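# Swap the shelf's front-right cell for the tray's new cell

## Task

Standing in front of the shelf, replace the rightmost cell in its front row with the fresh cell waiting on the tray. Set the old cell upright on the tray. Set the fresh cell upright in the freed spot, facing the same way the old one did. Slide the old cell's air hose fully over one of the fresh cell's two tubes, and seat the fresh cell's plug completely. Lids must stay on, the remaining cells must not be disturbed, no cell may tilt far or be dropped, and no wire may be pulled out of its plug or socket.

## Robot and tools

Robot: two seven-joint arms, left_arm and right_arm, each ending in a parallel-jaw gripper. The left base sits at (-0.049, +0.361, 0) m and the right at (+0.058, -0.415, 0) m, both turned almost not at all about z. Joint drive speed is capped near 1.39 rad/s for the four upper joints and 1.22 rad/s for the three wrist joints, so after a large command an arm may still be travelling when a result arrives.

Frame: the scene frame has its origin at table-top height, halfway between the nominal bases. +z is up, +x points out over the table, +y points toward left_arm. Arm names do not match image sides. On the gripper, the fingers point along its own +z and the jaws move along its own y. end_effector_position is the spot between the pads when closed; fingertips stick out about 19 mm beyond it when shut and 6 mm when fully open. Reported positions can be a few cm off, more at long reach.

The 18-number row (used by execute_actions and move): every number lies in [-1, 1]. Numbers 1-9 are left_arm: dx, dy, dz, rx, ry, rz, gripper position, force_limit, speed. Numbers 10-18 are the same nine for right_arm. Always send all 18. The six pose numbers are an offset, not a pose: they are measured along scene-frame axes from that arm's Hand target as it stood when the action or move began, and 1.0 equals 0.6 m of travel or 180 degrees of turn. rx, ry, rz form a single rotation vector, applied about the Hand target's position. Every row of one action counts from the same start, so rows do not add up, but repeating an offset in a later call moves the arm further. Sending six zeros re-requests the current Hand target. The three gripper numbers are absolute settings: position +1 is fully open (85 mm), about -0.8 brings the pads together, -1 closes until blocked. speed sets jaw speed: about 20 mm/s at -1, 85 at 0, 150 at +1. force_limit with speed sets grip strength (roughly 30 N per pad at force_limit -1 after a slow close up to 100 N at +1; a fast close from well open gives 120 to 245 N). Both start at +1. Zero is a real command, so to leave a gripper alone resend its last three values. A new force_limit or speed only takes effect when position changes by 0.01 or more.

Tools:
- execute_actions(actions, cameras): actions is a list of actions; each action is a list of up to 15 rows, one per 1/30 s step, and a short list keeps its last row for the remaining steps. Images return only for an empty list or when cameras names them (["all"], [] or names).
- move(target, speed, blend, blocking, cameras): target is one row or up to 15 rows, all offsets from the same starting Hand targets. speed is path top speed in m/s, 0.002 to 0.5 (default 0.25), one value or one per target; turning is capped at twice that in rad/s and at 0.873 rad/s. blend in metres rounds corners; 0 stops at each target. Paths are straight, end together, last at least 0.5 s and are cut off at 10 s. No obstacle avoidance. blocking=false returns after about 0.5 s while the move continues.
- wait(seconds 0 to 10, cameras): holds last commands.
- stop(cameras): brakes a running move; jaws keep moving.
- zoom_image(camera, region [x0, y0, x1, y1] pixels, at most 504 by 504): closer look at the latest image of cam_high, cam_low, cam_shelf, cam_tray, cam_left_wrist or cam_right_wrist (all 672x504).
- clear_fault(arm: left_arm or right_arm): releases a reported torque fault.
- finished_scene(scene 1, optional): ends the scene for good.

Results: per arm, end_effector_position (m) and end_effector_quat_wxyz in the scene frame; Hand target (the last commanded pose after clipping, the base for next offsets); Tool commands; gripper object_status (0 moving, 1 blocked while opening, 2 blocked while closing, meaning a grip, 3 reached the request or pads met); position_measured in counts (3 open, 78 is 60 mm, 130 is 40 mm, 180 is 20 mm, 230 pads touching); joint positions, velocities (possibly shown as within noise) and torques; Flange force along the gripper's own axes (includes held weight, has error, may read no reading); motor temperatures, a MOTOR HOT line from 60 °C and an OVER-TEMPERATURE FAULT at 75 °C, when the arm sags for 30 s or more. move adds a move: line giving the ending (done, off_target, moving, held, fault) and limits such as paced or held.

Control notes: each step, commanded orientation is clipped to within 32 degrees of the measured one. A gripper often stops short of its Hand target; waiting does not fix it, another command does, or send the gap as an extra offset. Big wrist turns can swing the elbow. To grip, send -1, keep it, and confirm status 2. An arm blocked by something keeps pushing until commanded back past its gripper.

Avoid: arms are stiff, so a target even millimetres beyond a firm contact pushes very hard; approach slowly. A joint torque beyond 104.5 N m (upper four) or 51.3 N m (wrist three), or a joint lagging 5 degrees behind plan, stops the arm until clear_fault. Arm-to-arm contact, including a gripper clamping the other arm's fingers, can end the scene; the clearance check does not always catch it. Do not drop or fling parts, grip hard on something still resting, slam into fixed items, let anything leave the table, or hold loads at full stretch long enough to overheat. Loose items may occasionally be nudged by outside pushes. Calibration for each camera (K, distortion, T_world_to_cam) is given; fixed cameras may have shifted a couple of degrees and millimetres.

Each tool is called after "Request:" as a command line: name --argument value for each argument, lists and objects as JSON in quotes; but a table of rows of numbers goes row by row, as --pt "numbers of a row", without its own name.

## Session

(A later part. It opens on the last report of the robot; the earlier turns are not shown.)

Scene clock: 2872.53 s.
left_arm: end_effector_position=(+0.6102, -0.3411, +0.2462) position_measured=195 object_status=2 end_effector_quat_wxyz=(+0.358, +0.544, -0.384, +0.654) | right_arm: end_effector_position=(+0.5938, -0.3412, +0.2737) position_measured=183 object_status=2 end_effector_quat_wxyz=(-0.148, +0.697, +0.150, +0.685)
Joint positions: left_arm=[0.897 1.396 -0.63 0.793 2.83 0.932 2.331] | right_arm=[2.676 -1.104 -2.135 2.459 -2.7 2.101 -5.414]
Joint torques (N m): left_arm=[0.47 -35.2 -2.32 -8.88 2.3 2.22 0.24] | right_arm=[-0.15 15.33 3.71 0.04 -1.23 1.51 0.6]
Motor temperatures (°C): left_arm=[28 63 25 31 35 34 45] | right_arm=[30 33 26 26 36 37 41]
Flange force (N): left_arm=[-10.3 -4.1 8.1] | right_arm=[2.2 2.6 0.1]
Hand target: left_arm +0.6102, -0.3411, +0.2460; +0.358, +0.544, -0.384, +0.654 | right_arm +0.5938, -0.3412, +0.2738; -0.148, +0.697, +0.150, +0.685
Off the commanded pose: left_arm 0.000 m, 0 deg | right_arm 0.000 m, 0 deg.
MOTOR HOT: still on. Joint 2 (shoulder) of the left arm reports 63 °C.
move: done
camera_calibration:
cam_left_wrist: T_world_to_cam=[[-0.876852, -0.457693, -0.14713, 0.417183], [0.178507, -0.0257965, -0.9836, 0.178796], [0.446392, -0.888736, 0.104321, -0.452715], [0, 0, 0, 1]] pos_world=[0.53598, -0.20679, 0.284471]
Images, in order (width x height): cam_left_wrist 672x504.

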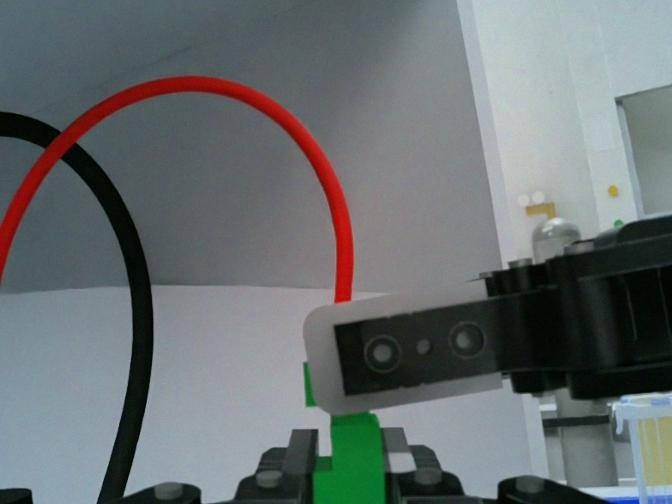

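Request:
move --target '[0,0,0,0,0,0,-1,0.5,-1,0,0,0,0,0,0,-0.3,0.3,-1]'

Request:
wait --seconds 0.4 --cameras '["cam_left_wrist","cam_right_wrist"]'

Request:
zoom_image --camera "cam_left_wrist" --region '[295, 340, 395, 480]'

Scene clock: 2878.00 s.
left_arm: end_effector_position=(+0.6102, -0.3410, +0.2460) position_measured=195 object_status=2 end_effector_quat_wxyz=(+0.358, +0.544, -0.384, +0.654) | right_arm: end_effector_position=(+0.5938, -0.3412, +0.2738) position_measured=167 object_status=0 end_effector_quat_wxyz=(-0.148, +0.697, +0.150, +0.685)
Joint positions: left_arm=[0.897 1.396 -0.63 0.793 2.83 0.932 2.331] | right_arm=[2.676 -1.104 -2.135 2.459 -2.7 2.101 -5.414]
Joint torques (N m): left_arm=[0.15 -32.87 -2.27 -7.78 1.85 1.75 0.26] | right_arm=[-0.2 16.52 4.06 -0.32 -1.48 2.12 0.54]
Motor temperatures (°C): left_arm=[28 63 25 31 35 34 45] | right_arm=[30 34 26 26 36 37 41]
Flange force (N): left_arm=[-7.8 -3.8 8.2] | right_arm=[-0.4 2.4 0.4]
Hand target: left_arm +0.6102, -0.3410, +0.2460; +0.358, +0.544, -0.384, +0.654 | right_arm +0.5938, -0.3412, +0.2738; -0.148, +0.697, +0.150, +0.685
Off the commanded pose: left_arm 0.000 m, 0 deg | right_arm 0.000 m, 0 deg.
MOTOR HOT: still on. Joint 2 (shoulder) of the left arm reports 63 °C.
move: done

Scene clock: 2878.40 s.
left_arm: end_effector_position=(+0.6102, -0.3410, +0.2460) position_measured=195 object_status=2 end_effector_quat_wxyz=(+0.358, +0.544, -0.384, +0.654) | right_arm: end_effector_position=(+0.5938, -0.3412, +0.2738) position_measured=167 object_status=3 end_effector_quat_wxyz=(-0.148, +0.697, +0.150, +0.685)
Joint positions: left_arm=[0.897 1.396 -0.63 0.793 2.83 0.932 2.331] | right_arm=[2.676 -1.104 -2.135 2.459 -2.7 2.101 -5.414]
Joint torques (N m): left_arm=[0.13 -32.9 -2.26 -7.77 1.85 1.74 0.27] | right_arm=[-0.24 16.53 4.11 -0.29 -1.52 2.15 0.59]
Motor temperatures (°C): left_arm=[28 63 25 31 35 34 45] | right_arm=[30 34 26 26 36 37 41]
Flange force (N): left_arm=[-7.8 -3.8 8.3] | right_arm=[-0.4 2.6 0.6]
Hand target: left_arm +0.6102, -0.3410, +0.2460; +0.358, +0.544, -0.384, +0.654 | right_arm +0.5938, -0.3412, +0.2738; -0.148, +0.697, +0.150, +0.685
Tool commands: left_gripper/position=-1.0 left_gripper/force_limit=+0.5 left_gripper/speed=-1.0 right_gripper/position=-0.3 right_gripper/force_limit=+0.3 right_gripper/speed=-1.0
Off the commanded pose: left_arm 0.000 m, 0 deg | right_arm 0.000 m, 0 deg.
MOTOR HOT: still on. Joint 2 (shoulder) of the left arm reports 63 °C.
wait: 0.40 s; at rest by 0.17 s
camera_calibration:
cam_left_wrist: T_world_to_cam=[[-0.876843, -0.457754, -0.146994, 0.417158], [0.17834, -0.0257529, -0.983632, 0.178807], [0.446476, -0.888706, 0.104217, -0.452625], [0, 0, 0, 1]] pos_world=[0.53598, -0.20669, 0.284372]
cam_right_wrist: T_world_to_cam=[[0.41638, -0.909131, 0.0104256, -0.559828], [-0.0105531, -0.0162988, -0.999811, 0.326712], [0.90913, 0.416191, -0.0163807, -0.249216], [0, 0, 0, 1]] pos_world=[0.463118, -0.399911, 0.328404]
Images, in order (width x height): cam_left_wrist 672x504, cam_right_wrist 672x504.

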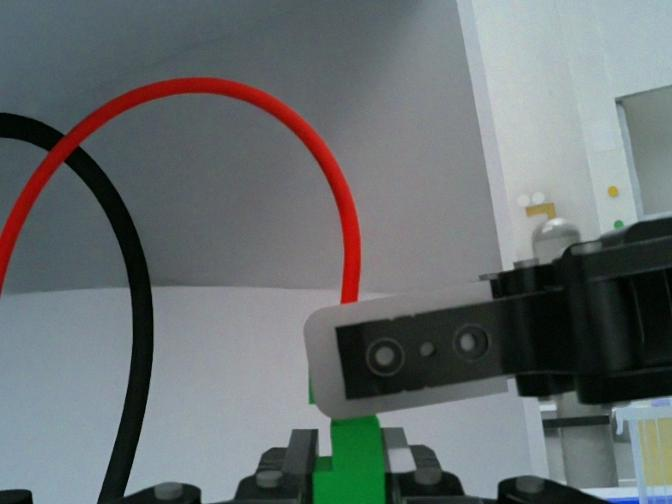

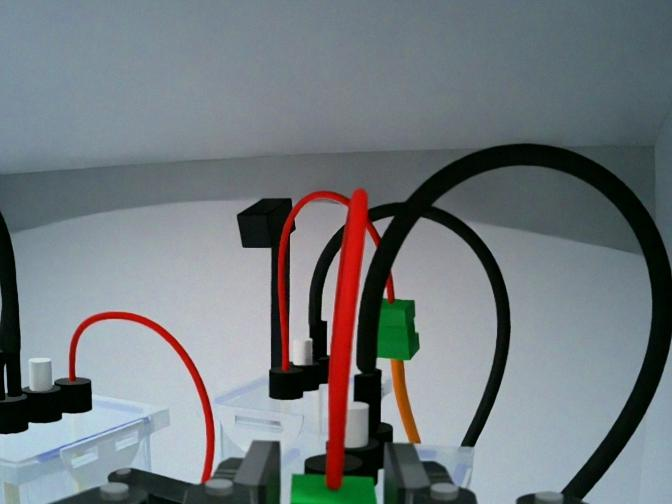

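Scaled by 3.600.

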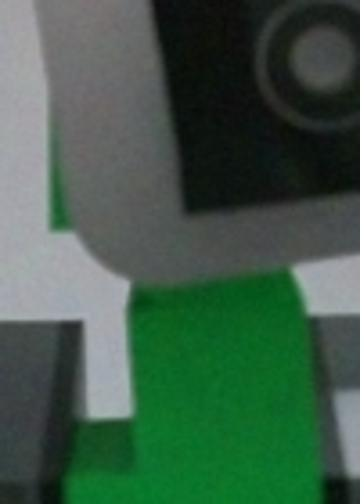

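Request:
move --pt "0 0 0 0 0 0 -1 0.5 -1 0 0 0.0083 0 0 0 -0.3 0.3 -1" --pt "0 0 0 0 0 0 -1 0.5 -1 0.0133 0.0061 0.0083 0 0 0 -0.3 0.3 -1" --speed 0.03 --cameras '["cam_left_wrist","cam_right_wrist"]'

Request:
zoom_image --camera "cam_left_wrist" --region '[275, 320, 395, 480]'

Request:
zoom_image --camera "cam_right_wrist" --region '[250, 424, 420, 504]'

Scene clock: 2884.10 s.
left_arm: end_effector_position=(+0.6101, -0.3411, +0.2460) position_measured=195 object_status=2 end_effector_quat_wxyz=(+0.358, +0.544, -0.384, +0.654) | right_arm: end_effector_position=(+0.6018, -0.3375, +0.2788) position_measured=167 object_status=3 end_effector_quat_wxyz=(-0.148, +0.697, +0.150, +0.685)
Joint positions: left_arm=[0.897 1.396 -0.63 0.793 2.83 0.932 2.331] | right_arm=[2.652 -1.083 -2.128 2.436 -2.707 2.051 -5.432]
Joint torques (N m): left_arm=[0.13 -32.88 -2.25 -7.76 1.84 1.73 0.27] | right_arm=[-0.2 16.55 4.29 -0.74 -1.59 2.15 0.53]
Motor temperatures (°C): left_arm=[28 62 25 31 35 34 45] | right_arm=[30 34 26 26 36 37 41]
Flange force (N): left_arm=[-7.8 -3.8 8.2] | right_arm=[-0.4 2.1 0.6]
Hand target: left_arm +0.6101, -0.3411, +0.2460; +0.358, +0.544, -0.384, +0.654 | right_arm +0.6018, -0.3375, +0.2788; -0.148, +0.697, +0.150, +0.685
Off the commanded pose: left_arm 0.000 m, 0 deg | right_arm 0.000 m, 0 deg.
MOTOR HOT: still on. Joint 2 (shoulder) of the left arm reports 62 °C.
move: done
camera_calibration:
cam_left_wrist: T_world_to_cam=[[-0.876882, -0.457676, -0.147004, 0.417198], [0.178349, -0.0257687, -0.98363, 0.178799], [0.446396, -0.888745, 0.104222, -0.452591], [0, 0, 0, 1]] pos_world=[0.53598, -0.20669, 0.284372]
cam_right_wrist: T_world_to_cam=[[0.416379, -0.909132, 0.010376, -0.55988], [-0.0105737, -0.0162537, -0.999812, 0.331881], [0.909129, 0.416191, -0.0163805, -0.257814], [0, 0, 0, 1]] pos_world=[0.471018, -0.396311, 0.333404]
Images, in order (width x height): cam_left_wrist 672x504, cam_right_wrist 672x504.

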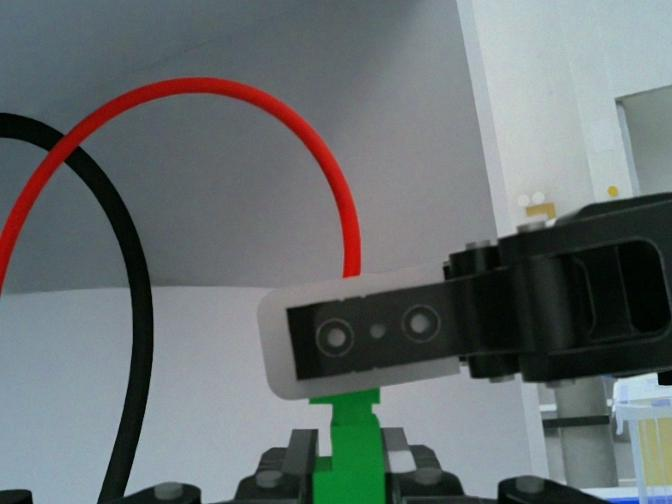

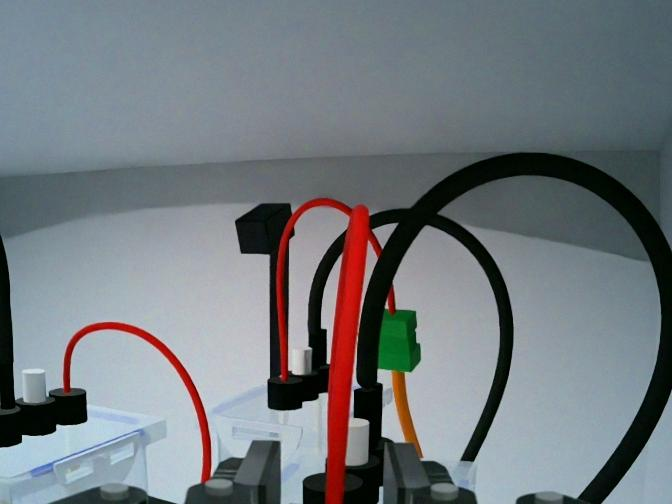

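Scaled by 3.150.

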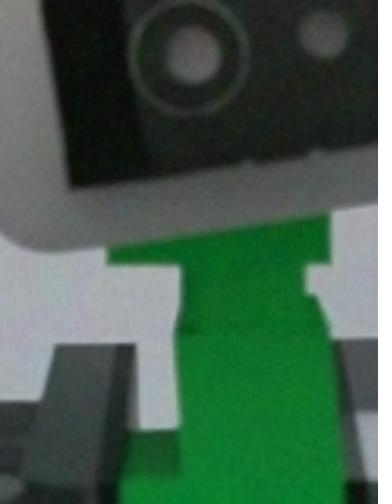

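Scaled by 2.965.

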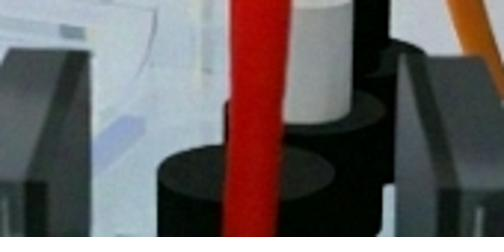

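Request:
move --target '[0,0,0,0,0,0,-1,0.5,-1,0,0,0,0.0177,0.0081,0,-0.3,0.6,-1]' --speed 0.03

Request:
move --target '[0,0,0,0,0,0,-1,0.5,-1,0,0,0,0,0,0,-1,0.6,-1]'

Request:
wait --seconds 0.5 --cameras '["cam_left_wrist","cam_shelf"]'

Request:
zoom_image --camera "cam_left_wrist" --region '[275, 320, 395, 480]'

Request:
zoom_image --camera "cam_shelf" --region '[180, 195, 230, 245]'

Scene clock: 2897.07 s.
left_arm: end_effector_position=(+0.6101, -0.3411, +0.2460) position_measured=195 object_status=2 end_effector_quat_wxyz=(+0.358, +0.544, -0.384, +0.654) | right_arm: end_effector_position=(+0.6018, -0.3375, +0.2787) position_measured=167 object_status=3 end_effector_quat_wxyz=(-0.169, +0.701, +0.129, +0.680)
Joint positions: left_arm=[0.897 1.396 -0.63 0.793 2.83 0.932 2.331] | right_arm=[2.662 -1.069 -2.146 2.436 -2.695 2.042 -5.471]
Joint torques (N m): left_arm=[0.14 -32.88 -2.25 -7.76 1.85 1.73 0.26] | right_arm=[-0.1 16.69 4.08 -0.66 -1.59 2.23 0.47]
Motor temperatures (°C): left_arm=[28 62 25 30 35 34 45] | right_arm=[30 34 26 26 36 37 41]
Flange force (N): left_arm=[-7.8 -3.8 8.3] | right_arm=[-0.2 2.2 1.0]
Hand target: left_arm +0.6101, -0.3411, +0.2460; +0.358, +0.544, -0.384, +0.654 | right_arm +0.6018, -0.3375, +0.2787; -0.169, +0.701, +0.129, +0.680
Off the commanded pose: left_arm 0.000 m, 0 deg | right_arm 0.000 m, 0 deg.
MOTOR HOT: still on. Joint 2 (shoulder) of the left arm reports 62 °C.
move: done

Scene clock: 2897.90 s.
left_arm: end_effector_position=(+0.6101, -0.3411, +0.2460) position_measured=195 object_status=2 end_effector_quat_wxyz=(+0.358, +0.544, -0.384, +0.654) | right_arm: end_effector_position=(+0.6018, -0.3376, +0.2787) position_measured=184 object_status=0 end_effector_quat_wxyz=(-0.169, +0.701, +0.129, +0.680)
Joint positions: left_arm=[0.897 1.396 -0.63 0.793 2.83 0.932 2.331] | right_arm=[2.662 -1.069 -2.146 2.436 -2.695 2.042 -5.471]
Joint torques (N m): left_arm=[1.54 -33.41 -1.96 -8.9 1.79 1.55 0.25] | right_arm=[-3.05 16.4 2.62 -0.7 -0.35 3.14 0.49]
Motor temperatures (°C): left_arm=[28 62 25 30 35 34 45] | right_arm=[30 34 26 26 36 37 41]
Flange force (N): left_arm=[-7.5 -3.6 2.5] | right_arm=[0.5 8.1 0.9]
Hand target: left_arm +0.6101, -0.3411, +0.2460; +0.358, +0.544, -0.384, +0.654 | right_arm +0.6018, -0.3375, +0.2787; -0.169, +0.701, +0.129, +0.680
Off the commanded pose: left_arm 0.000 m, 0 deg | right_arm 0.000 m, 0 deg.
MOTOR HOT: still on. Joint 2 (shoulder) of the left arm reports 62 °C.
move: done

Scene clock: 2898.40 s.
left_arm: end_effector_position=(+0.6101, -0.3411, +0.2460) position_measured=195 object_status=2 end_effector_quat_wxyz=(+0.358, +0.544, -0.384, +0.654) | right_arm: end_effector_position=(+0.6018, -0.3375, +0.2787) position_measured=184 object_status=2 end_effector_quat_wxyz=(-0.169, +0.701, +0.129, +0.680)
Joint positions: left_arm=[0.897 1.396 -0.63 0.793 2.83 0.932 2.331] | right_arm=[2.662 -1.069 -2.146 2.436 -2.695 2.042 -5.471]
Joint torques (N m): left_arm=[1.58 -33.44 -1.94 -8.84 1.79 1.53 0.24] | right_arm=[-2.97 16.39 2.54 -0.7 -0.35 3.09 0.49]
Motor temperatures (°C): left_arm=[28 62 25 30 35 34 45] | right_arm=[30 34 26 26 36 37 41]
Flange force (N): left_arm=[-7.7 -3.9 2.9] | right_arm=[0.7 7.9 0.8]
Hand target: left_arm +0.6101, -0.3411, +0.2460; +0.358, +0.544, -0.384, +0.654 | right_arm +0.6018, -0.3375, +0.2787; -0.169, +0.701, +0.129, +0.680
Tool commands: left_gripper/position=-1.0 left_gripper/force_limit=+0.5 left_gripper/speed=-1.0 right_gripper/position=-1.0 right_gripper/force_limit=+0.6 right_gripper/speed=-1.0
Off the commanded pose: left_arm 0.000 m, 0 deg | right_arm 0.000 m, 0 deg.
MOTOR HOT: still on. Joint 2 (shoulder) of the left arm reports 62 °C.
wait: 0.50 s; at rest by 0.17 s
camera_calibration:
cam_left_wrist: T_world_to_cam=[[-0.876882, -0.457676, -0.147004, 0.417198], [0.178349, -0.0257687, -0.98363, 0.178799], [0.446396, -0.888745, 0.104222, -0.452591], [0, 0, 0, 1]] pos_world=[0.53598, -0.20669, 0.284372]
Images, in order (width x height): cam_shelf 672x504, cam_left_wrist 672x504.

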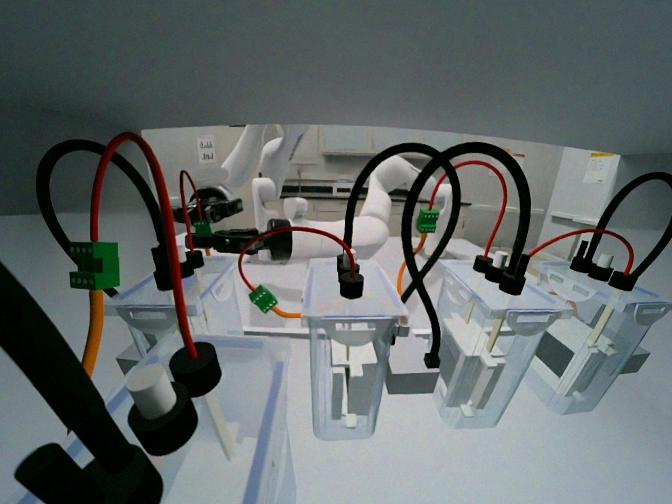

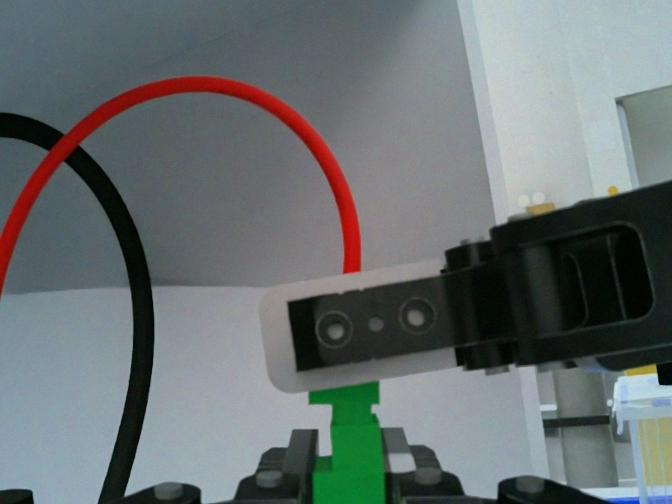

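Scaled by 3.150.

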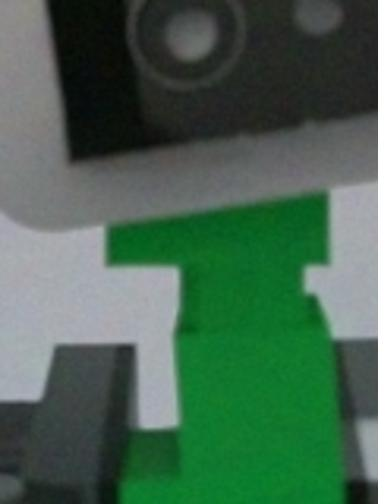

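Scaled by 10.080 from the camera's 672x504 image, which has a finer 960x720 frame.

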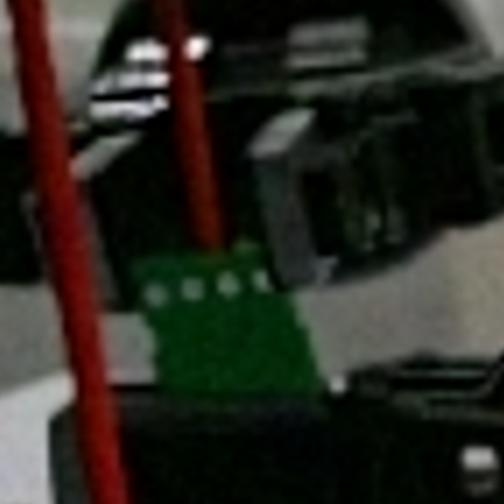

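Request:
move --target '[0.0007,0.0003,0,0,0,0,-1,0.5,-1,0.0006,-0.0013,0,0,0,0,-1,0.6,-1]' --speed 0.02

Request:
move --target '[0,0,0.005,0,0,0,-1,0.5,-1,0,0,0,0,0,0,-1,0.6,-1]' --speed 0.02

Request:
move --target '[0,0,0.0033,0,0,0,-1,0.5,-1,0,0,0,0,0,0,-1,0.6,-1]' --speed 0.02 --cameras '["cam_left_wrist"]'

Request:
zoom_image --camera "cam_left_wrist" --region '[275, 320, 395, 480]'

Scene clock: 2905.93 s.
left_arm: end_effector_position=(+0.6105, -0.3409, +0.2460) position_measured=195 object_status=2 end_effector_quat_wxyz=(+0.358, +0.544, -0.384, +0.654) | right_arm: end_effector_position=(+0.6022, -0.3383, +0.2788) position_measured=184 object_status=2 end_effector_quat_wxyz=(-0.169, +0.701, +0.129, +0.680)
Joint positions: left_arm=[0.896 1.397 -0.63 0.791 2.829 0.931 2.332] | right_arm=[2.664 -1.069 -2.146 2.434 -2.693 2.042 -5.471]
Joint torques (N m): left_arm=[0.01 -33.33 -2.33 -7.89 1.93 1.72 0.26] | right_arm=[-0.18 16.37 4.16 -0.51 -1.58 1.99 0.61]
Motor temperatures (°C): left_arm=[28 61 25 30 35 34 45] | right_arm=[30 34 26 26 36 37 41]
Flange force (N): left_arm=[-8.3 -3.6 8.2] | right_arm=[0.1 2.7 0.7]
Hand target: left_arm +0.6106, -0.3409, +0.2460; +0.358, +0.544, -0.384, +0.654 | right_arm +0.6022, -0.3383, +0.2787; -0.169, +0.701, +0.129, +0.680
Off the commanded pose: left_arm 0.000 m, 0 deg | right_arm 0.000 m, 0 deg.
MOTOR HOT: still on. Joint 2 (shoulder) of the left arm reports 61 °C.
move: done

Scene clock: 2906.63 s.
left_arm: end_effector_position=(+0.6106, -0.3409, +0.2489) position_measured=195 object_status=2 end_effector_quat_wxyz=(+0.358, +0.544, -0.384, +0.654) | right_arm: end_effector_position=(+0.6022, -0.3383, +0.2788) position_measured=184 object_status=2 end_effector_quat_wxyz=(-0.169, +0.701, +0.129, +0.680)
Joint positions: left_arm=[0.896 1.392 -0.631 0.793 2.826 0.93 2.335] | right_arm=[2.664 -1.069 -2.146 2.434 -2.693 2.042 -5.471]
Joint torques (N m): left_arm=[-1.02 -43.19 -2.93 -11.87 3.85 3.46 0.27] | right_arm=[0.57 11.16 2.89 1.33 -0.1 -0.61 0.67]
Motor temperatures (°C): left_arm=[28 61 25 30 35 34 45] | right_arm=[30 34 26 26 36 37 41]
Flange force (N): left_arm=[-19.0 -1.9 8.9] | right_arm=[10.1 0.9 1.5]
Hand target: left_arm +0.6106, -0.3409, +0.2490; +0.358, +0.544, -0.384, +0.654 | right_arm +0.6022, -0.3383, +0.2788; -0.169, +0.701, +0.129, +0.680
Off the commanded pose: left_arm 0.000 m, 0 deg | right_arm 0.000 m, 0 deg.
MOTOR HOT: still on. Joint 2 (shoulder) of the left arm reports 61 °C.
move: done

Scene clock: 2907.33 s.
left_arm: end_effector_position=(+0.6106, -0.3409, +0.2509) position_measured=195 object_status=2 end_effector_quat_wxyz=(+0.358, +0.544, -0.384, +0.654) | right_arm: end_effector_position=(+0.6022, -0.3383, +0.2788) position_measured=184 object_status=2 end_effector_quat_wxyz=(-0.169, +0.701, +0.129, +0.680)
Joint positions: left_arm=[0.897 1.388 -0.632 0.795 2.823 0.929 2.337] | right_arm=[2.664 -1.069 -2.146 2.434 -2.693 2.042 -5.471]
Joint torques (N m): left_arm=[-1.36 -49.89 -3.27 -14.74 5.19 4.72 0.33] | right_arm=[1.07 7.44 2.06 2.45 0.77 -2.37 0.66]
Motor temperatures (°C): left_arm=[28 61 25 30 35 34 45] | right_arm=[30 34 26 26 36 37 41]
Flange force (N): left_arm=[-26.2 -1.0 8.9] | right_arm=[17.6 -0.5 1.5]
Hand target: left_arm +0.6106, -0.3409, +0.2510; +0.358, +0.544, -0.384, +0.654 | right_arm +0.6022, -0.3383, +0.2788; -0.169, +0.701, +0.129, +0.680
Off the commanded pose: left_arm 0.000 m, 0 deg | right_arm 0.000 m, 0 deg.
MOTOR HOT: still on. Joint 2 (shoulder) of the left arm reports 61 °C.
move: done
camera_calibration:
cam_left_wrist: T_world_to_cam=[[-0.876841, -0.457742, -0.147041, 0.41829], [0.178337, -0.0256445, -0.983635, 0.183584], [0.446481, -0.888715, 0.104118, -0.453201], [0, 0, 0, 1]] pos_world=[0.53638, -0.20659, 0.289272]
Images, in order (width x height): cam_left_wrist 672x504.

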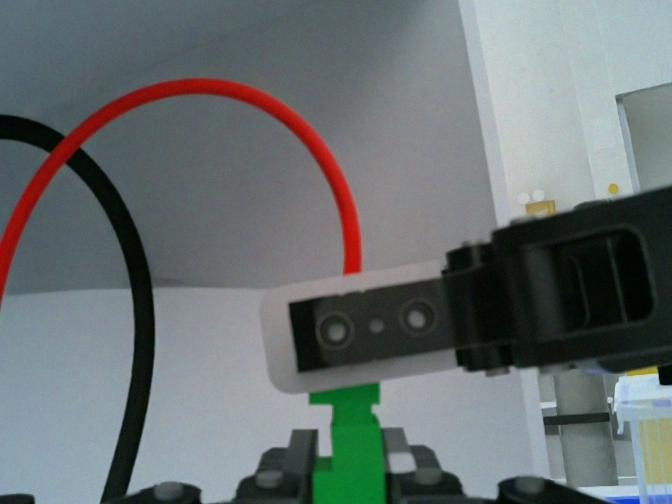

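Scaled by 3.150.

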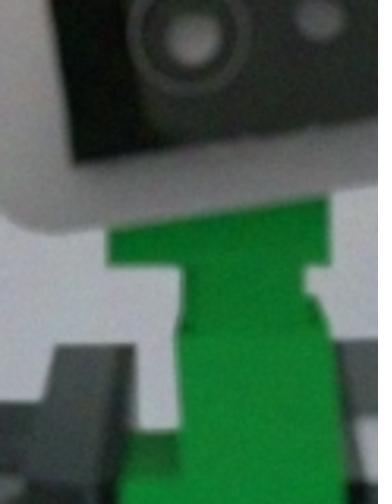

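Request:
move --target '[0,0,0.0058,0,0,0,-1,0.5,-1,0,0,0,0,0,0,-1,0.6,-1]' --speed 0.02

Request:
move --target '[0,0,0.005,0,0,0,-1,0.5,-1,0,0,0,0,0,0,-1,0.6,-1]' --speed 0.02 --cameras '["cam_left_wrist"]'

Request:
zoom_image --camera "cam_left_wrist" --region '[275, 320, 395, 480]'

Scene clock: 2915.90 s.
left_arm: end_effector_position=(+0.6106, -0.3409, +0.2544) position_measured=195 object_status=2 end_effector_quat_wxyz=(+0.358, +0.544, -0.384, +0.654) | right_arm: end_effector_position=(+0.6022, -0.3383, +0.2788) position_measured=184 object_status=2 end_effector_quat_wxyz=(-0.169, +0.701, +0.129, +0.680)
Joint positions: left_arm=[0.898 1.383 -0.633 0.797 2.82 0.927 2.342] | right_arm=[2.664 -1.069 -2.146 2.434 -2.693 2.042 -5.471]
Joint torques (N m): left_arm=[-1.92 -61.33 -3.93 -19.6 7.36 6.85 0.37] | right_arm=[1.76 1.51 0.48 4.46 2.64 -5.3 0.67]
Motor temperatures (°C): left_arm=[28 62 25 30 35 34 45] | right_arm=[30 34 26 26 36 37 41]
Flange force (N): left_arm=[-38.6 0.4 9.2] | right_arm=[28.8 -2.5 2.1]
Hand target: left_arm +0.6106, -0.3409, +0.2545; +0.358, +0.544, -0.384, +0.654 | right_arm +0.6022, -0.3383, +0.2787; -0.169, +0.701, +0.129, +0.680
Off the commanded pose: left_arm 0.000 m, 0 deg | right_arm 0.000 m, 0 deg.
MOTOR HOT: still on. Joint 2 (shoulder) of the left arm reports 62 °C.
TORQUE WARNING: the torque sensor of joint 2 (shoulder) of the left arm reached its warning level (56.7 N m). A warning alone does not stop the arm.
move: done

Scene clock: 2916.60 s.
left_arm: end_effector_position=(+0.6106, -0.3409, +0.2574) position_measured=195 object_status=2 end_effector_quat_wxyz=(+0.358, +0.544, -0.384, +0.654) | right_arm: end_effector_position=(+0.6022, -0.3383, +0.2787) position_measured=184 object_status=2 end_effector_quat_wxyz=(-0.169, +0.701, +0.129, +0.680)
Joint positions: left_arm=[0.898 1.378 -0.634 0.799 2.816 0.926 2.345] | right_arm=[2.664 -1.069 -2.146 2.434 -2.693 2.042 -5.471]
Joint torques (N m): left_arm=[-3.65 -63.09 -4.33 -19.8 8.04 6.65 0.44] | right_arm=[2.02 0.72 0.23 5.21 2.82 -5.65 0.65]
Motor temperatures (°C): left_arm=[28 62 25 30 35 34 45] | right_arm=[30 34 26 26 36 37 41]
Flange force (N): left_arm=[-40.3 2.2 9.5] | right_arm=[30.9 -2.2 3.8]
Hand target: left_arm +0.6106, -0.3409, +0.2575; +0.358, +0.544, -0.384, +0.654 | right_arm +0.6022, -0.3383, +0.2787; -0.169, +0.701, +0.129, +0.680
Off the commanded pose: left_arm 0.000 m, 0 deg | right_arm 0.000 m, 0 deg.
MOTOR HOT: still on. Joint 2 (shoulder) of the left arm reports 62 °C.
TORQUE WARNING: the torque sensor of joint 2 (shoulder) of the left arm reached its warning level (56.7 N m). A warning alone does not stop the arm.
move: done
camera_calibration:
cam_left_wrist: T_world_to_cam=[[-0.876882, -0.457676, -0.147004, 0.41927], [0.178349, -0.0257687, -0.98363, 0.189944], [0.446396, -0.888745, 0.104222, -0.453869], [0, 0, 0, 1]] pos_world=[0.53638, -0.20659, 0.295772]
Images, in order (width x height): cam_left_wrist 672x504.

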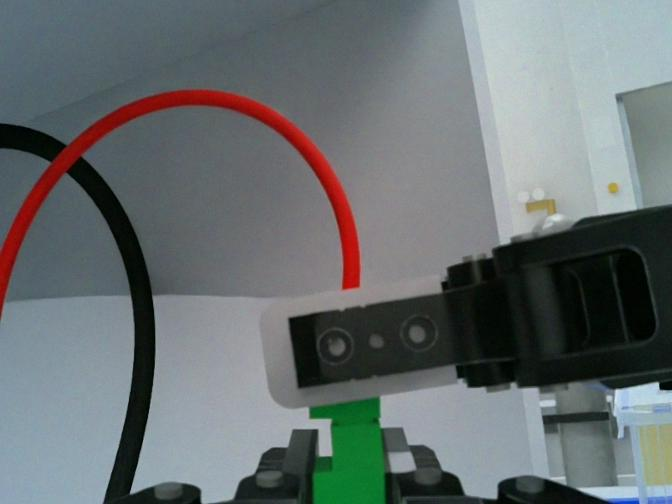

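Scaled by 3.150.

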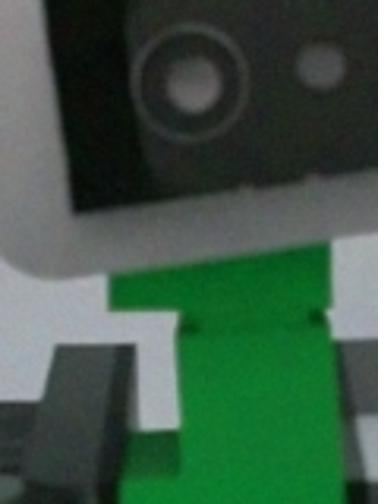

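Request:
move --target '[0,0,0.004,0,0,0,-1,0.5,-1,0,0,0,0,0,0,-1,0.6,-1]' --speed 0.02 --cameras '["cam_left_wrist"]'

Request:
zoom_image --camera "cam_left_wrist" --region '[275, 320, 395, 480]'

Scene clock: 2942.10 s.
left_arm: end_effector_position=(+0.6105, -0.3408, +0.2576) position_measured=195 object_status=2 end_effector_quat_wxyz=(+0.358, +0.545, -0.384, +0.653) | right_arm: end_effector_position=(+0.6022, -0.3383, +0.2787) position_measured=184 object_status=2 end_effector_quat_wxyz=(-0.169, +0.701, +0.129, +0.680)
Joint positions: left_arm=[0.899 1.376 -0.635 0.801 2.814 0.925 2.349] | right_arm=[2.664 -1.069 -2.146 2.434 -2.693 2.042 -5.471]
Joint torques (N m): left_arm=[-3.73 -63.61 -4.2 -19.97 8.12 6.77 0.6] | right_arm=[2.22 0.46 0.3 5.26 2.86 -5.82 0.66]
Motor temperatures (°C): left_arm=[28 69 25 31 35 34 45] | right_arm=[30 33 26 26 36 37 41]
Flange force (N): left_arm=[-41.0 2.5 9.7] | right_arm=[31.2 -2.8 3.9]
Hand target: left_arm +0.6106, -0.3409, +0.2599; +0.358, +0.544, -0.384, +0.654 | right_arm +0.6022, -0.3383, +0.2787; -0.169, +0.701, +0.129, +0.680
Off the commanded pose: left_arm 0.002 m, 0 deg | right_arm 0.000 m, 0 deg.
MOTOR HOT: still on. Joint 2 (shoulder) of the left arm reports 69 °C.
TORQUE WARNING: the torque sensor of joint 2 (shoulder) of the left arm reached its warning level (56.7 N m). A warning alone does not stop the arm.
move: done
camera_calibration:
cam_left_wrist: T_world_to_cam=[[-0.877091, -0.457436, -0.146504, 0.419358], [0.176851, -0.0239671, -0.983946, 0.191709], [0.44658, -0.88892, 0.101919, -0.453372], [0, 0, 0, 1]] pos_world=[0.536378, -0.206588, 0.296276]
Images, in order (width x height): cam_left_wrist 672x504.

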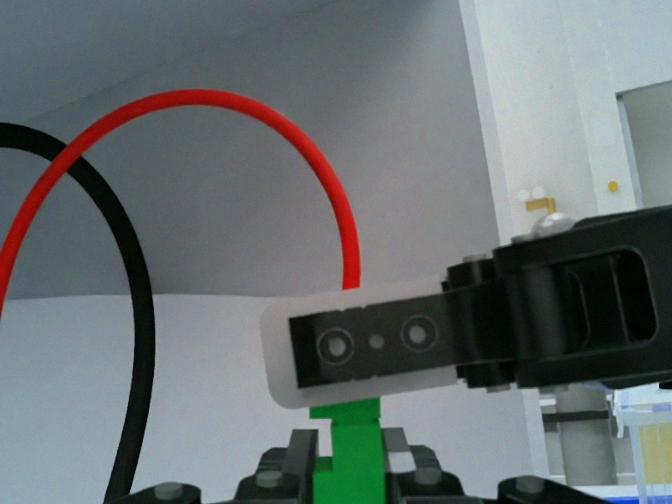

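Scaled by 3.150.

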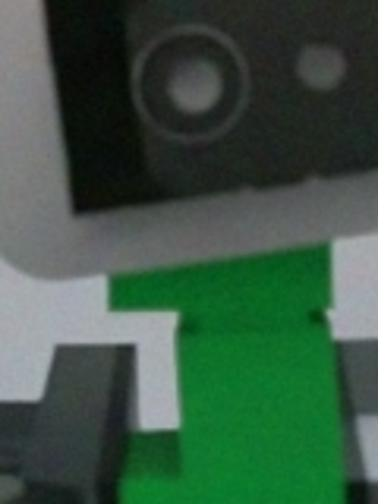

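Request:
move --pt "0 0 0.007 0 0 0 -1 0.5 -1 0 0 0 0 0 0 -1 0.6 -1" --pt "0 0 -0.013 0 0 0 -1 0.5 -1 0 0 0 0 0 0 -1 0.6 -1" --speed 0.02 --blend '[0.001,0]' --cameras '["cam_left_wrist","cam_shelf"]'

Request:
zoom_image --camera "cam_left_wrist" --region '[275, 320, 395, 480]'

Request:
zoom_image --camera "cam_shelf" --region '[120, 240, 240, 340]'

Scene clock: 2949.70 s.
left_arm: end_effector_position=(+0.6106, -0.3409, +0.2523) position_measured=195 object_status=2 end_effector_quat_wxyz=(+0.358, +0.544, -0.384, +0.654) | right_arm: end_effector_position=(+0.6022, -0.3383, +0.2786) position_measured=184 object_status=2 end_effector_quat_wxyz=(-0.169, +0.702, +0.129, +0.680)
Joint positions: left_arm=[0.898 1.387 -0.635 0.796 2.824 0.929 2.34] | right_arm=[2.664 -1.069 -2.146 2.434 -2.693 2.042 -5.471]
Joint torques (N m): left_arm=[-2.45 -42.44 -3.09 -11.07 4.07 2.92 0.36] | right_arm=[0.8 11.6 3.03 1.61 -0.22 -0.19 0.53]
Motor temperatures (°C): left_arm=[28 71 25 31 35 34 45] | right_arm=[30 33 26 26 36 37 41]
Flange force (N): left_arm=[-18.0 -0.6 9.1] | right_arm=[9.9 0.8 3.8]
Hand target: left_arm +0.6106, -0.3409, +0.2521; +0.358, +0.544, -0.384, +0.654 | right_arm +0.6022, -0.3383, +0.2788; -0.169, +0.701, +0.129, +0.680
Off the commanded pose: left_arm 0.000 m, 0 deg | right_arm 0.000 m, 0 deg.
MOTOR HOT: still on. Joint 2 (shoulder) of the left arm reports 71 °C.
TORQUE WARNING: the torque sensor of joint 2 (shoulder) of the left arm reached its warning level (56.7 N m). A warning alone does not stop the arm.
move: done
camera_calibration:
cam_left_wrist: T_world_to_cam=[[-0.876886, -0.45764, -0.147092, 0.418556], [0.178563, -0.026008, -0.983585, 0.184749], [0.446302, -0.888757, 0.104524, -0.453378], [0, 0, 0, 1]] pos_world=[0.53638, -0.20659, 0.290671]
Images, in order (width x height): cam_shelf 672x504, cam_left_wrist 672x504.

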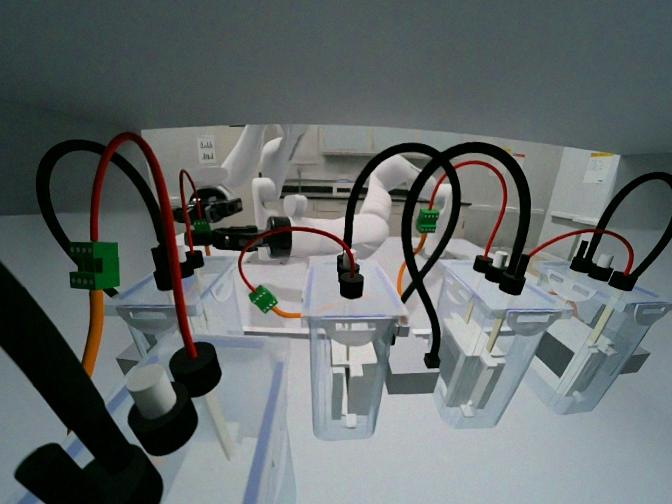

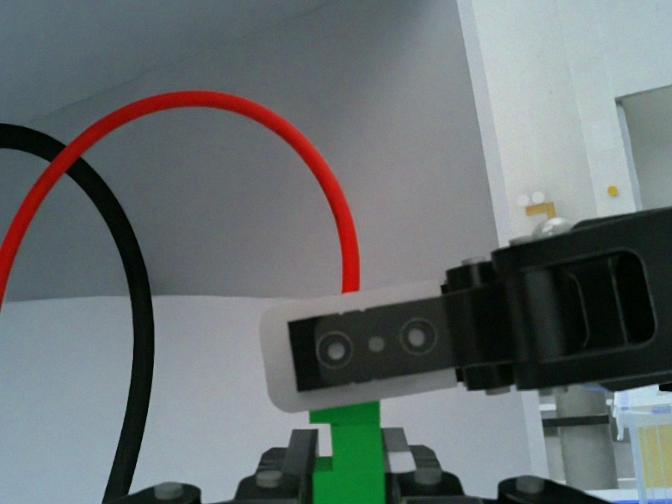

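Scaled by 3.150.

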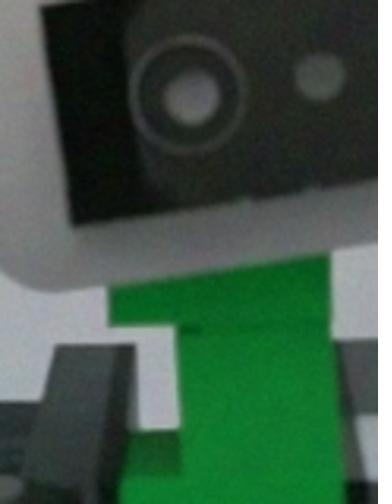

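Scaled by 4.200 from the camera's 672x504 image, which has a finer 960x720 frame.

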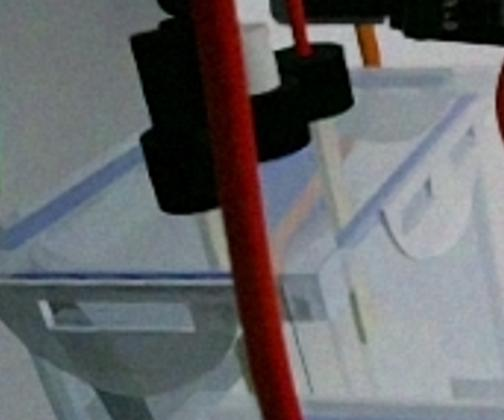

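Request:
zoom_image --camera "cam_shelf" --region '[170, 190, 240, 260]'

Request:
move --target '[0,0,-0.004,0,0,0,-1,0.5,-1,0,0,0,0,0,0,-1,0.6,-1]' --speed 0.02 --cameras '["cam_left_wrist","cam_right_wrist"]'

Request:
zoom_image --camera "cam_left_wrist" --region '[275, 320, 395, 480]'

Scaled by 7.200 from the camera's 672x504 image, which has a finer 960x720 frame.

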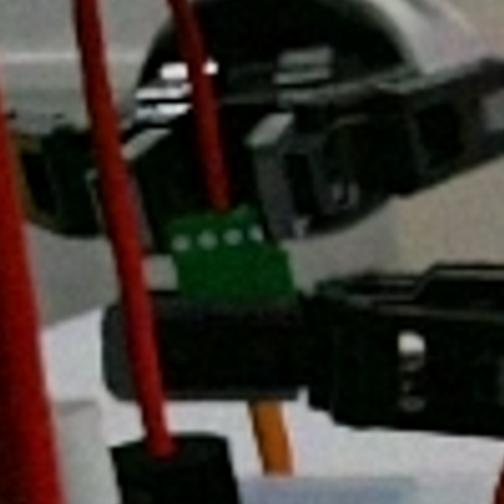

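Scene clock: 2953.40 s.
left_arm: end_effector_position=(+0.6106, -0.3409, +0.2497) position_measured=195 object_status=2 end_effector_quat_wxyz=(+0.358, +0.544, -0.384, +0.654) | right_arm: end_effector_position=(+0.6022, -0.3383, +0.2788) position_measured=184 object_status=2 end_effector_quat_wxyz=(-0.169, +0.701, +0.129, +0.680)
Joint positions: left_arm=[0.897 1.391 -0.634 0.794 2.826 0.93 2.337] | right_arm=[2.664 -1.069 -2.146 2.434 -2.693 2.042 -5.471]
Joint torques (N m): left_arm=[-1.98 -32.94 -2.59 -7.1 2.36 1.2 0.41] | right_arm=[0.29 16.77 4.37 0.03 -1.68 2.06 0.51]
Motor temperatures (°C): left_arm=[28 70 25 31 35 34 45] | right_arm=[30 33 26 26 36 37 41]
Flange force (N): left_arm=[-7.6 -1.6 8.6] | right_arm=[-0.7 2.6 2.9]
Hand target: left_arm +0.6106, -0.3409, +0.2497; +0.358, +0.544, -0.384, +0.654 | right_arm +0.6022, -0.3383, +0.2788; -0.169, +0.701, +0.129, +0.680
Off the commanded pose: left_arm 0.000 m, 0 deg | right_arm 0.000 m, 0 deg.
MOTOR HOT: still on. Joint 2 (shoulder) of the left arm reports 70 °C.
move: done
camera_calibration:
cam_left_wrist: T_world_to_cam=[[-0.876866, -0.457679, -0.14709, 0.418154], [0.178426, -0.0257284, -0.983617, 0.182333], [0.446396, -0.888745, 0.104222, -0.453067], [0, 0, 0, 1]] pos_world=[0.53638, -0.206589, 0.288072]
cam_right_wrist: T_world_to_cam=[[0.415873, -0.908008, -0.0507012, -0.543058], [-0.0359649, 0.0392864, -0.998581, 0.365601], [0.908711, 0.417106, -0.0163183, -0.257335], [0, 0, 0, 1]] pos_world=[0.472835, -0.400129, 0.333349]
Images, in order (width x height): cam_left_wrist 672x504, cam_right_wrist 672x504.

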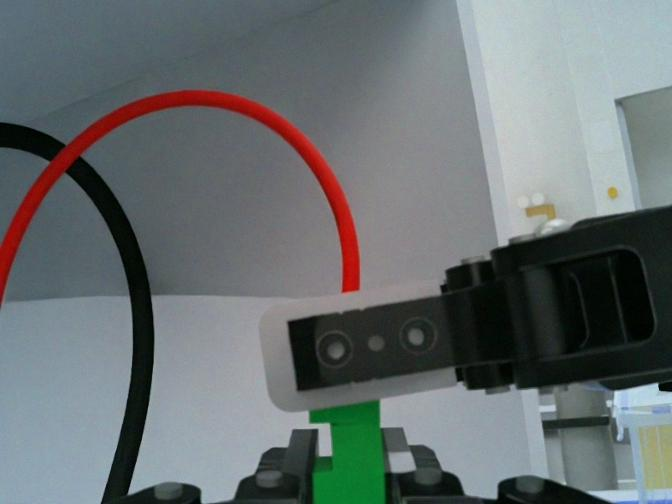

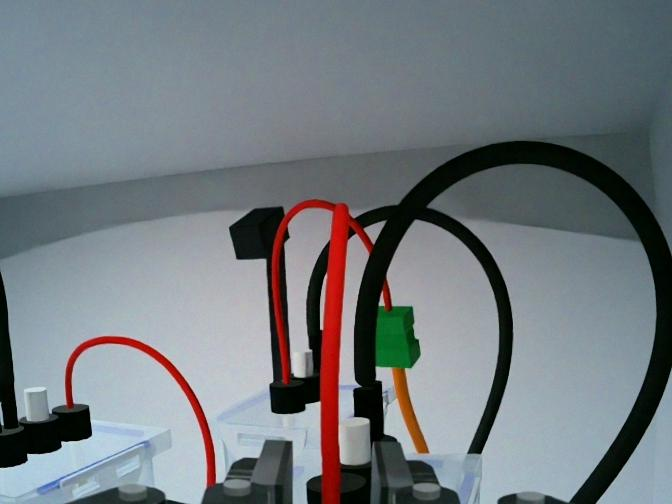

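Scaled by 3.150.

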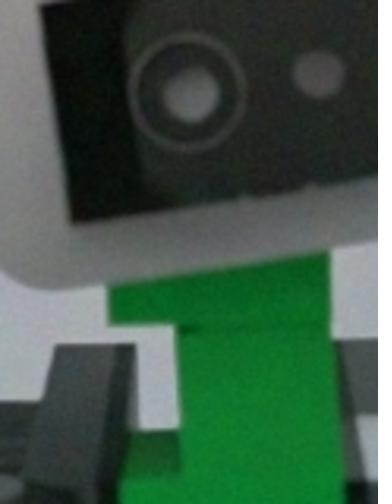

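Request:
move --target '[0,0,0,0,0,0,-1,0.5,-1,0,0,0,0,0,0,-0.3,0.6,-1]' --speed 0.02 --cameras '["cam_left_wrist","cam_right_wrist"]'

Request:
zoom_image --camera "cam_left_wrist" --region '[275, 320, 395, 480]'

Scene clock: 2958.67 s.
left_arm: end_effector_position=(+0.6106, -0.3408, +0.2496) position_measured=195 object_status=2 end_effector_quat_wxyz=(+0.358, +0.544, -0.384, +0.654) | right_arm: end_effector_position=(+0.6022, -0.3383, +0.2788) position_measured=167 object_status=0 end_effector_quat_wxyz=(-0.169, +0.701, +0.129, +0.680)
Joint positions: left_arm=[0.897 1.391 -0.634 0.794 2.827 0.93 2.337] | right_arm=[2.664 -1.069 -2.146 2.434 -2.693 2.042 -5.471]
Joint torques (N m): left_arm=[0.06 -32.96 -2.27 -7.77 1.86 1.72 0.26] | right_arm=[-0.27 16.67 4.18 -0.73 -1.58 2.1 0.56]
Motor temperatures (°C): left_arm=[28 69 25 31 35 34 45] | right_arm=[30 33 26 26 36 37 41]
Flange force (N): left_arm=[-7.8 -3.7 8.3] | right_arm=[-0.8 2.6 0.2]
Hand target: left_arm +0.6106, -0.3409, +0.2497; +0.358, +0.544, -0.384, +0.654 | right_arm +0.6022, -0.3383, +0.2788; -0.169, +0.701, +0.129, +0.680
Off the commanded pose: left_arm 0.000 m, 0 deg | right_arm 0.000 m, 0 deg.
MOTOR HOT: still on. Joint 2 (shoulder) of the left arm reports 69 °C.
move: done
camera_calibration:
cam_left_wrist: T_world_to_cam=[[-0.876843, -0.457754, -0.146994, 0.41813], [0.17834, -0.0257529, -0.983632, 0.182282], [0.446476, -0.888706, 0.104217, -0.453001], [0, 0, 0, 1]] pos_world=[0.53638, -0.20649, 0.287972]
cam_right_wrist: T_world_to_cam=[[0.415873, -0.908008, -0.0507012, -0.543058], [-0.0359649, 0.0392864, -0.998581, 0.365601], [0.908711, 0.417106, -0.0163183, -0.257335], [0, 0, 0, 1]] pos_world=[0.472835, -0.400129, 0.333349]
Images, in order (width x height): cam_left_wrist 672x504, cam_right_wrist 672x504.

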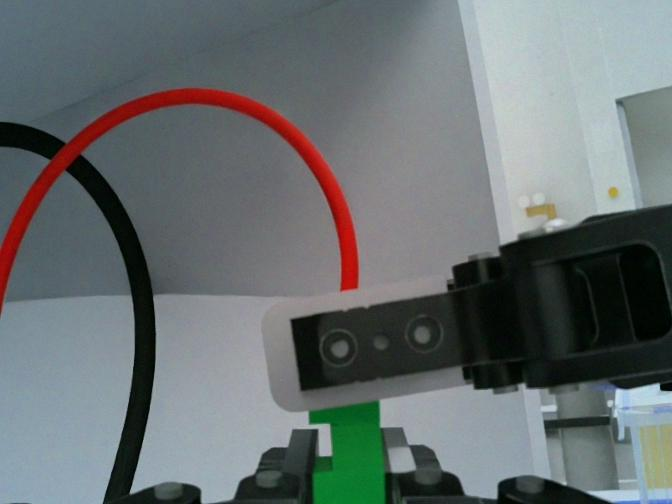

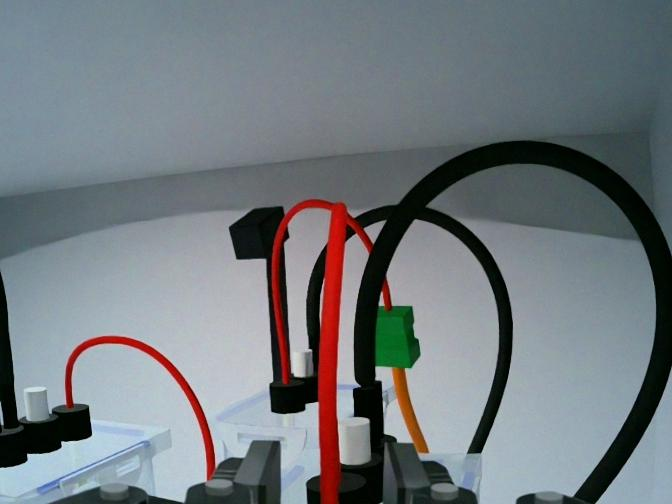

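Scaled by 3.150.

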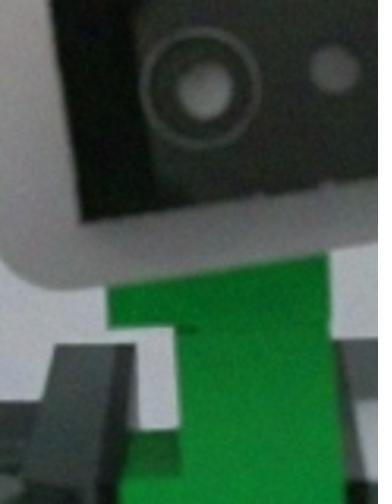

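Request:
move --target '[0,0,0,0,0,0,-1,0.5,-1,-0.0424,-0.0194,0,0,0,0,-0.3,0.6,-1]' --speed 0.03 --cameras '["cam_left_wrist","cam_right_wrist"]'

Scene clock: 2972.83 s.
left_arm: end_effector_position=(+0.6106, -0.3409, +0.2497) position_measured=195 object_status=2 end_effector_quat_wxyz=(+0.358, +0.544, -0.384, +0.654) | right_arm: end_effector_position=(+0.5767, -0.3499, +0.2788) position_measured=167 object_status=3 end_effector_quat_wxyz=(-0.169, +0.701, +0.129, +0.680)
Joint positions: left_arm=[0.897 1.391 -0.634 0.794 2.826 0.93 2.337] | right_arm=[2.781 -1.015 -2.234 2.506 -2.572 2.102 -5.305]
Joint torques (N m): left_arm=[0.13 -32.95 -2.28 -7.79 1.88 1.74 0.26] | right_arm=[-0.26 16.14 3.16 -0.17 -1.2 2.42 0.86]
Motor temperatures (°C): left_arm=[28 68 25 31 35 34 45] | right_arm=[29 34 26 26 36 37 41]
Flange force (N): left_arm=[-7.8 -3.8 8.4] | right_arm=[-0.3 3.1 0.9]
Hand target: left_arm +0.6106, -0.3409, +0.2497; +0.358, +0.544, -0.384, +0.654 | right_arm +0.5767, -0.3499, +0.2788; -0.169, +0.701, +0.129, +0.680
Off the commanded pose: left_arm 0.000 m, 0 deg | right_arm 0.000 m, 0 deg.
MOTOR HOT: still on. Joint 2 (shoulder) of the left arm reports 68 °C.
joint sent to its limit (right arm) — joint 6 (wrist pitch), upper limit. The joint targets still meet the commanded pose.
move: done
camera_calibration:
cam_left_wrist: T_world_to_cam=[[-0.876882, -0.457676, -0.147004, 0.418124], [0.178349, -0.0257687, -0.98363, 0.182271], [0.446396, -0.888745, 0.104222, -0.453056], [0, 0, 0, 1]] pos_world=[0.53638, -0.20659, 0.287972]
cam_right_wrist: T_world_to_cam=[[0.415868, -0.90801, -0.0507014, -0.543027], [-0.0360558, 0.039245, -0.998579, 0.365166], [0.90871, 0.417105, -0.0164183, -0.229381], [0, 0, 0, 1]] pos_world=[0.447435, -0.411729, 0.333348]
Images, in order (width x height): cam_left_wrist 672x504, cam_right_wrist 672x504.

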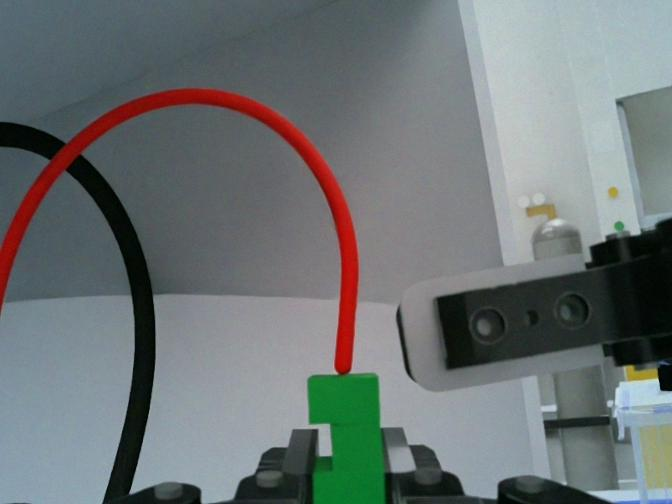

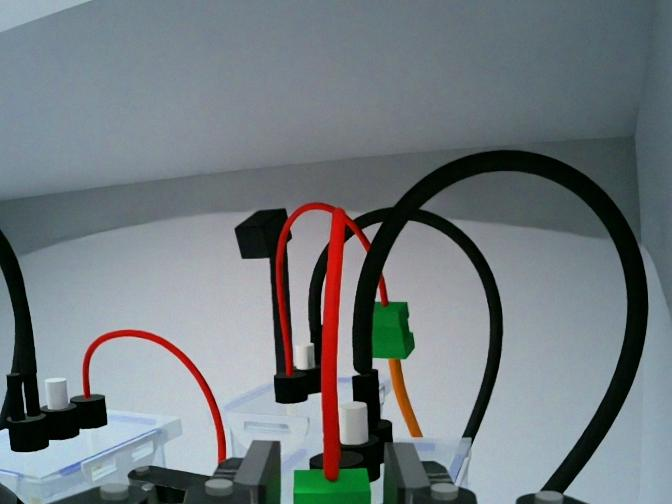

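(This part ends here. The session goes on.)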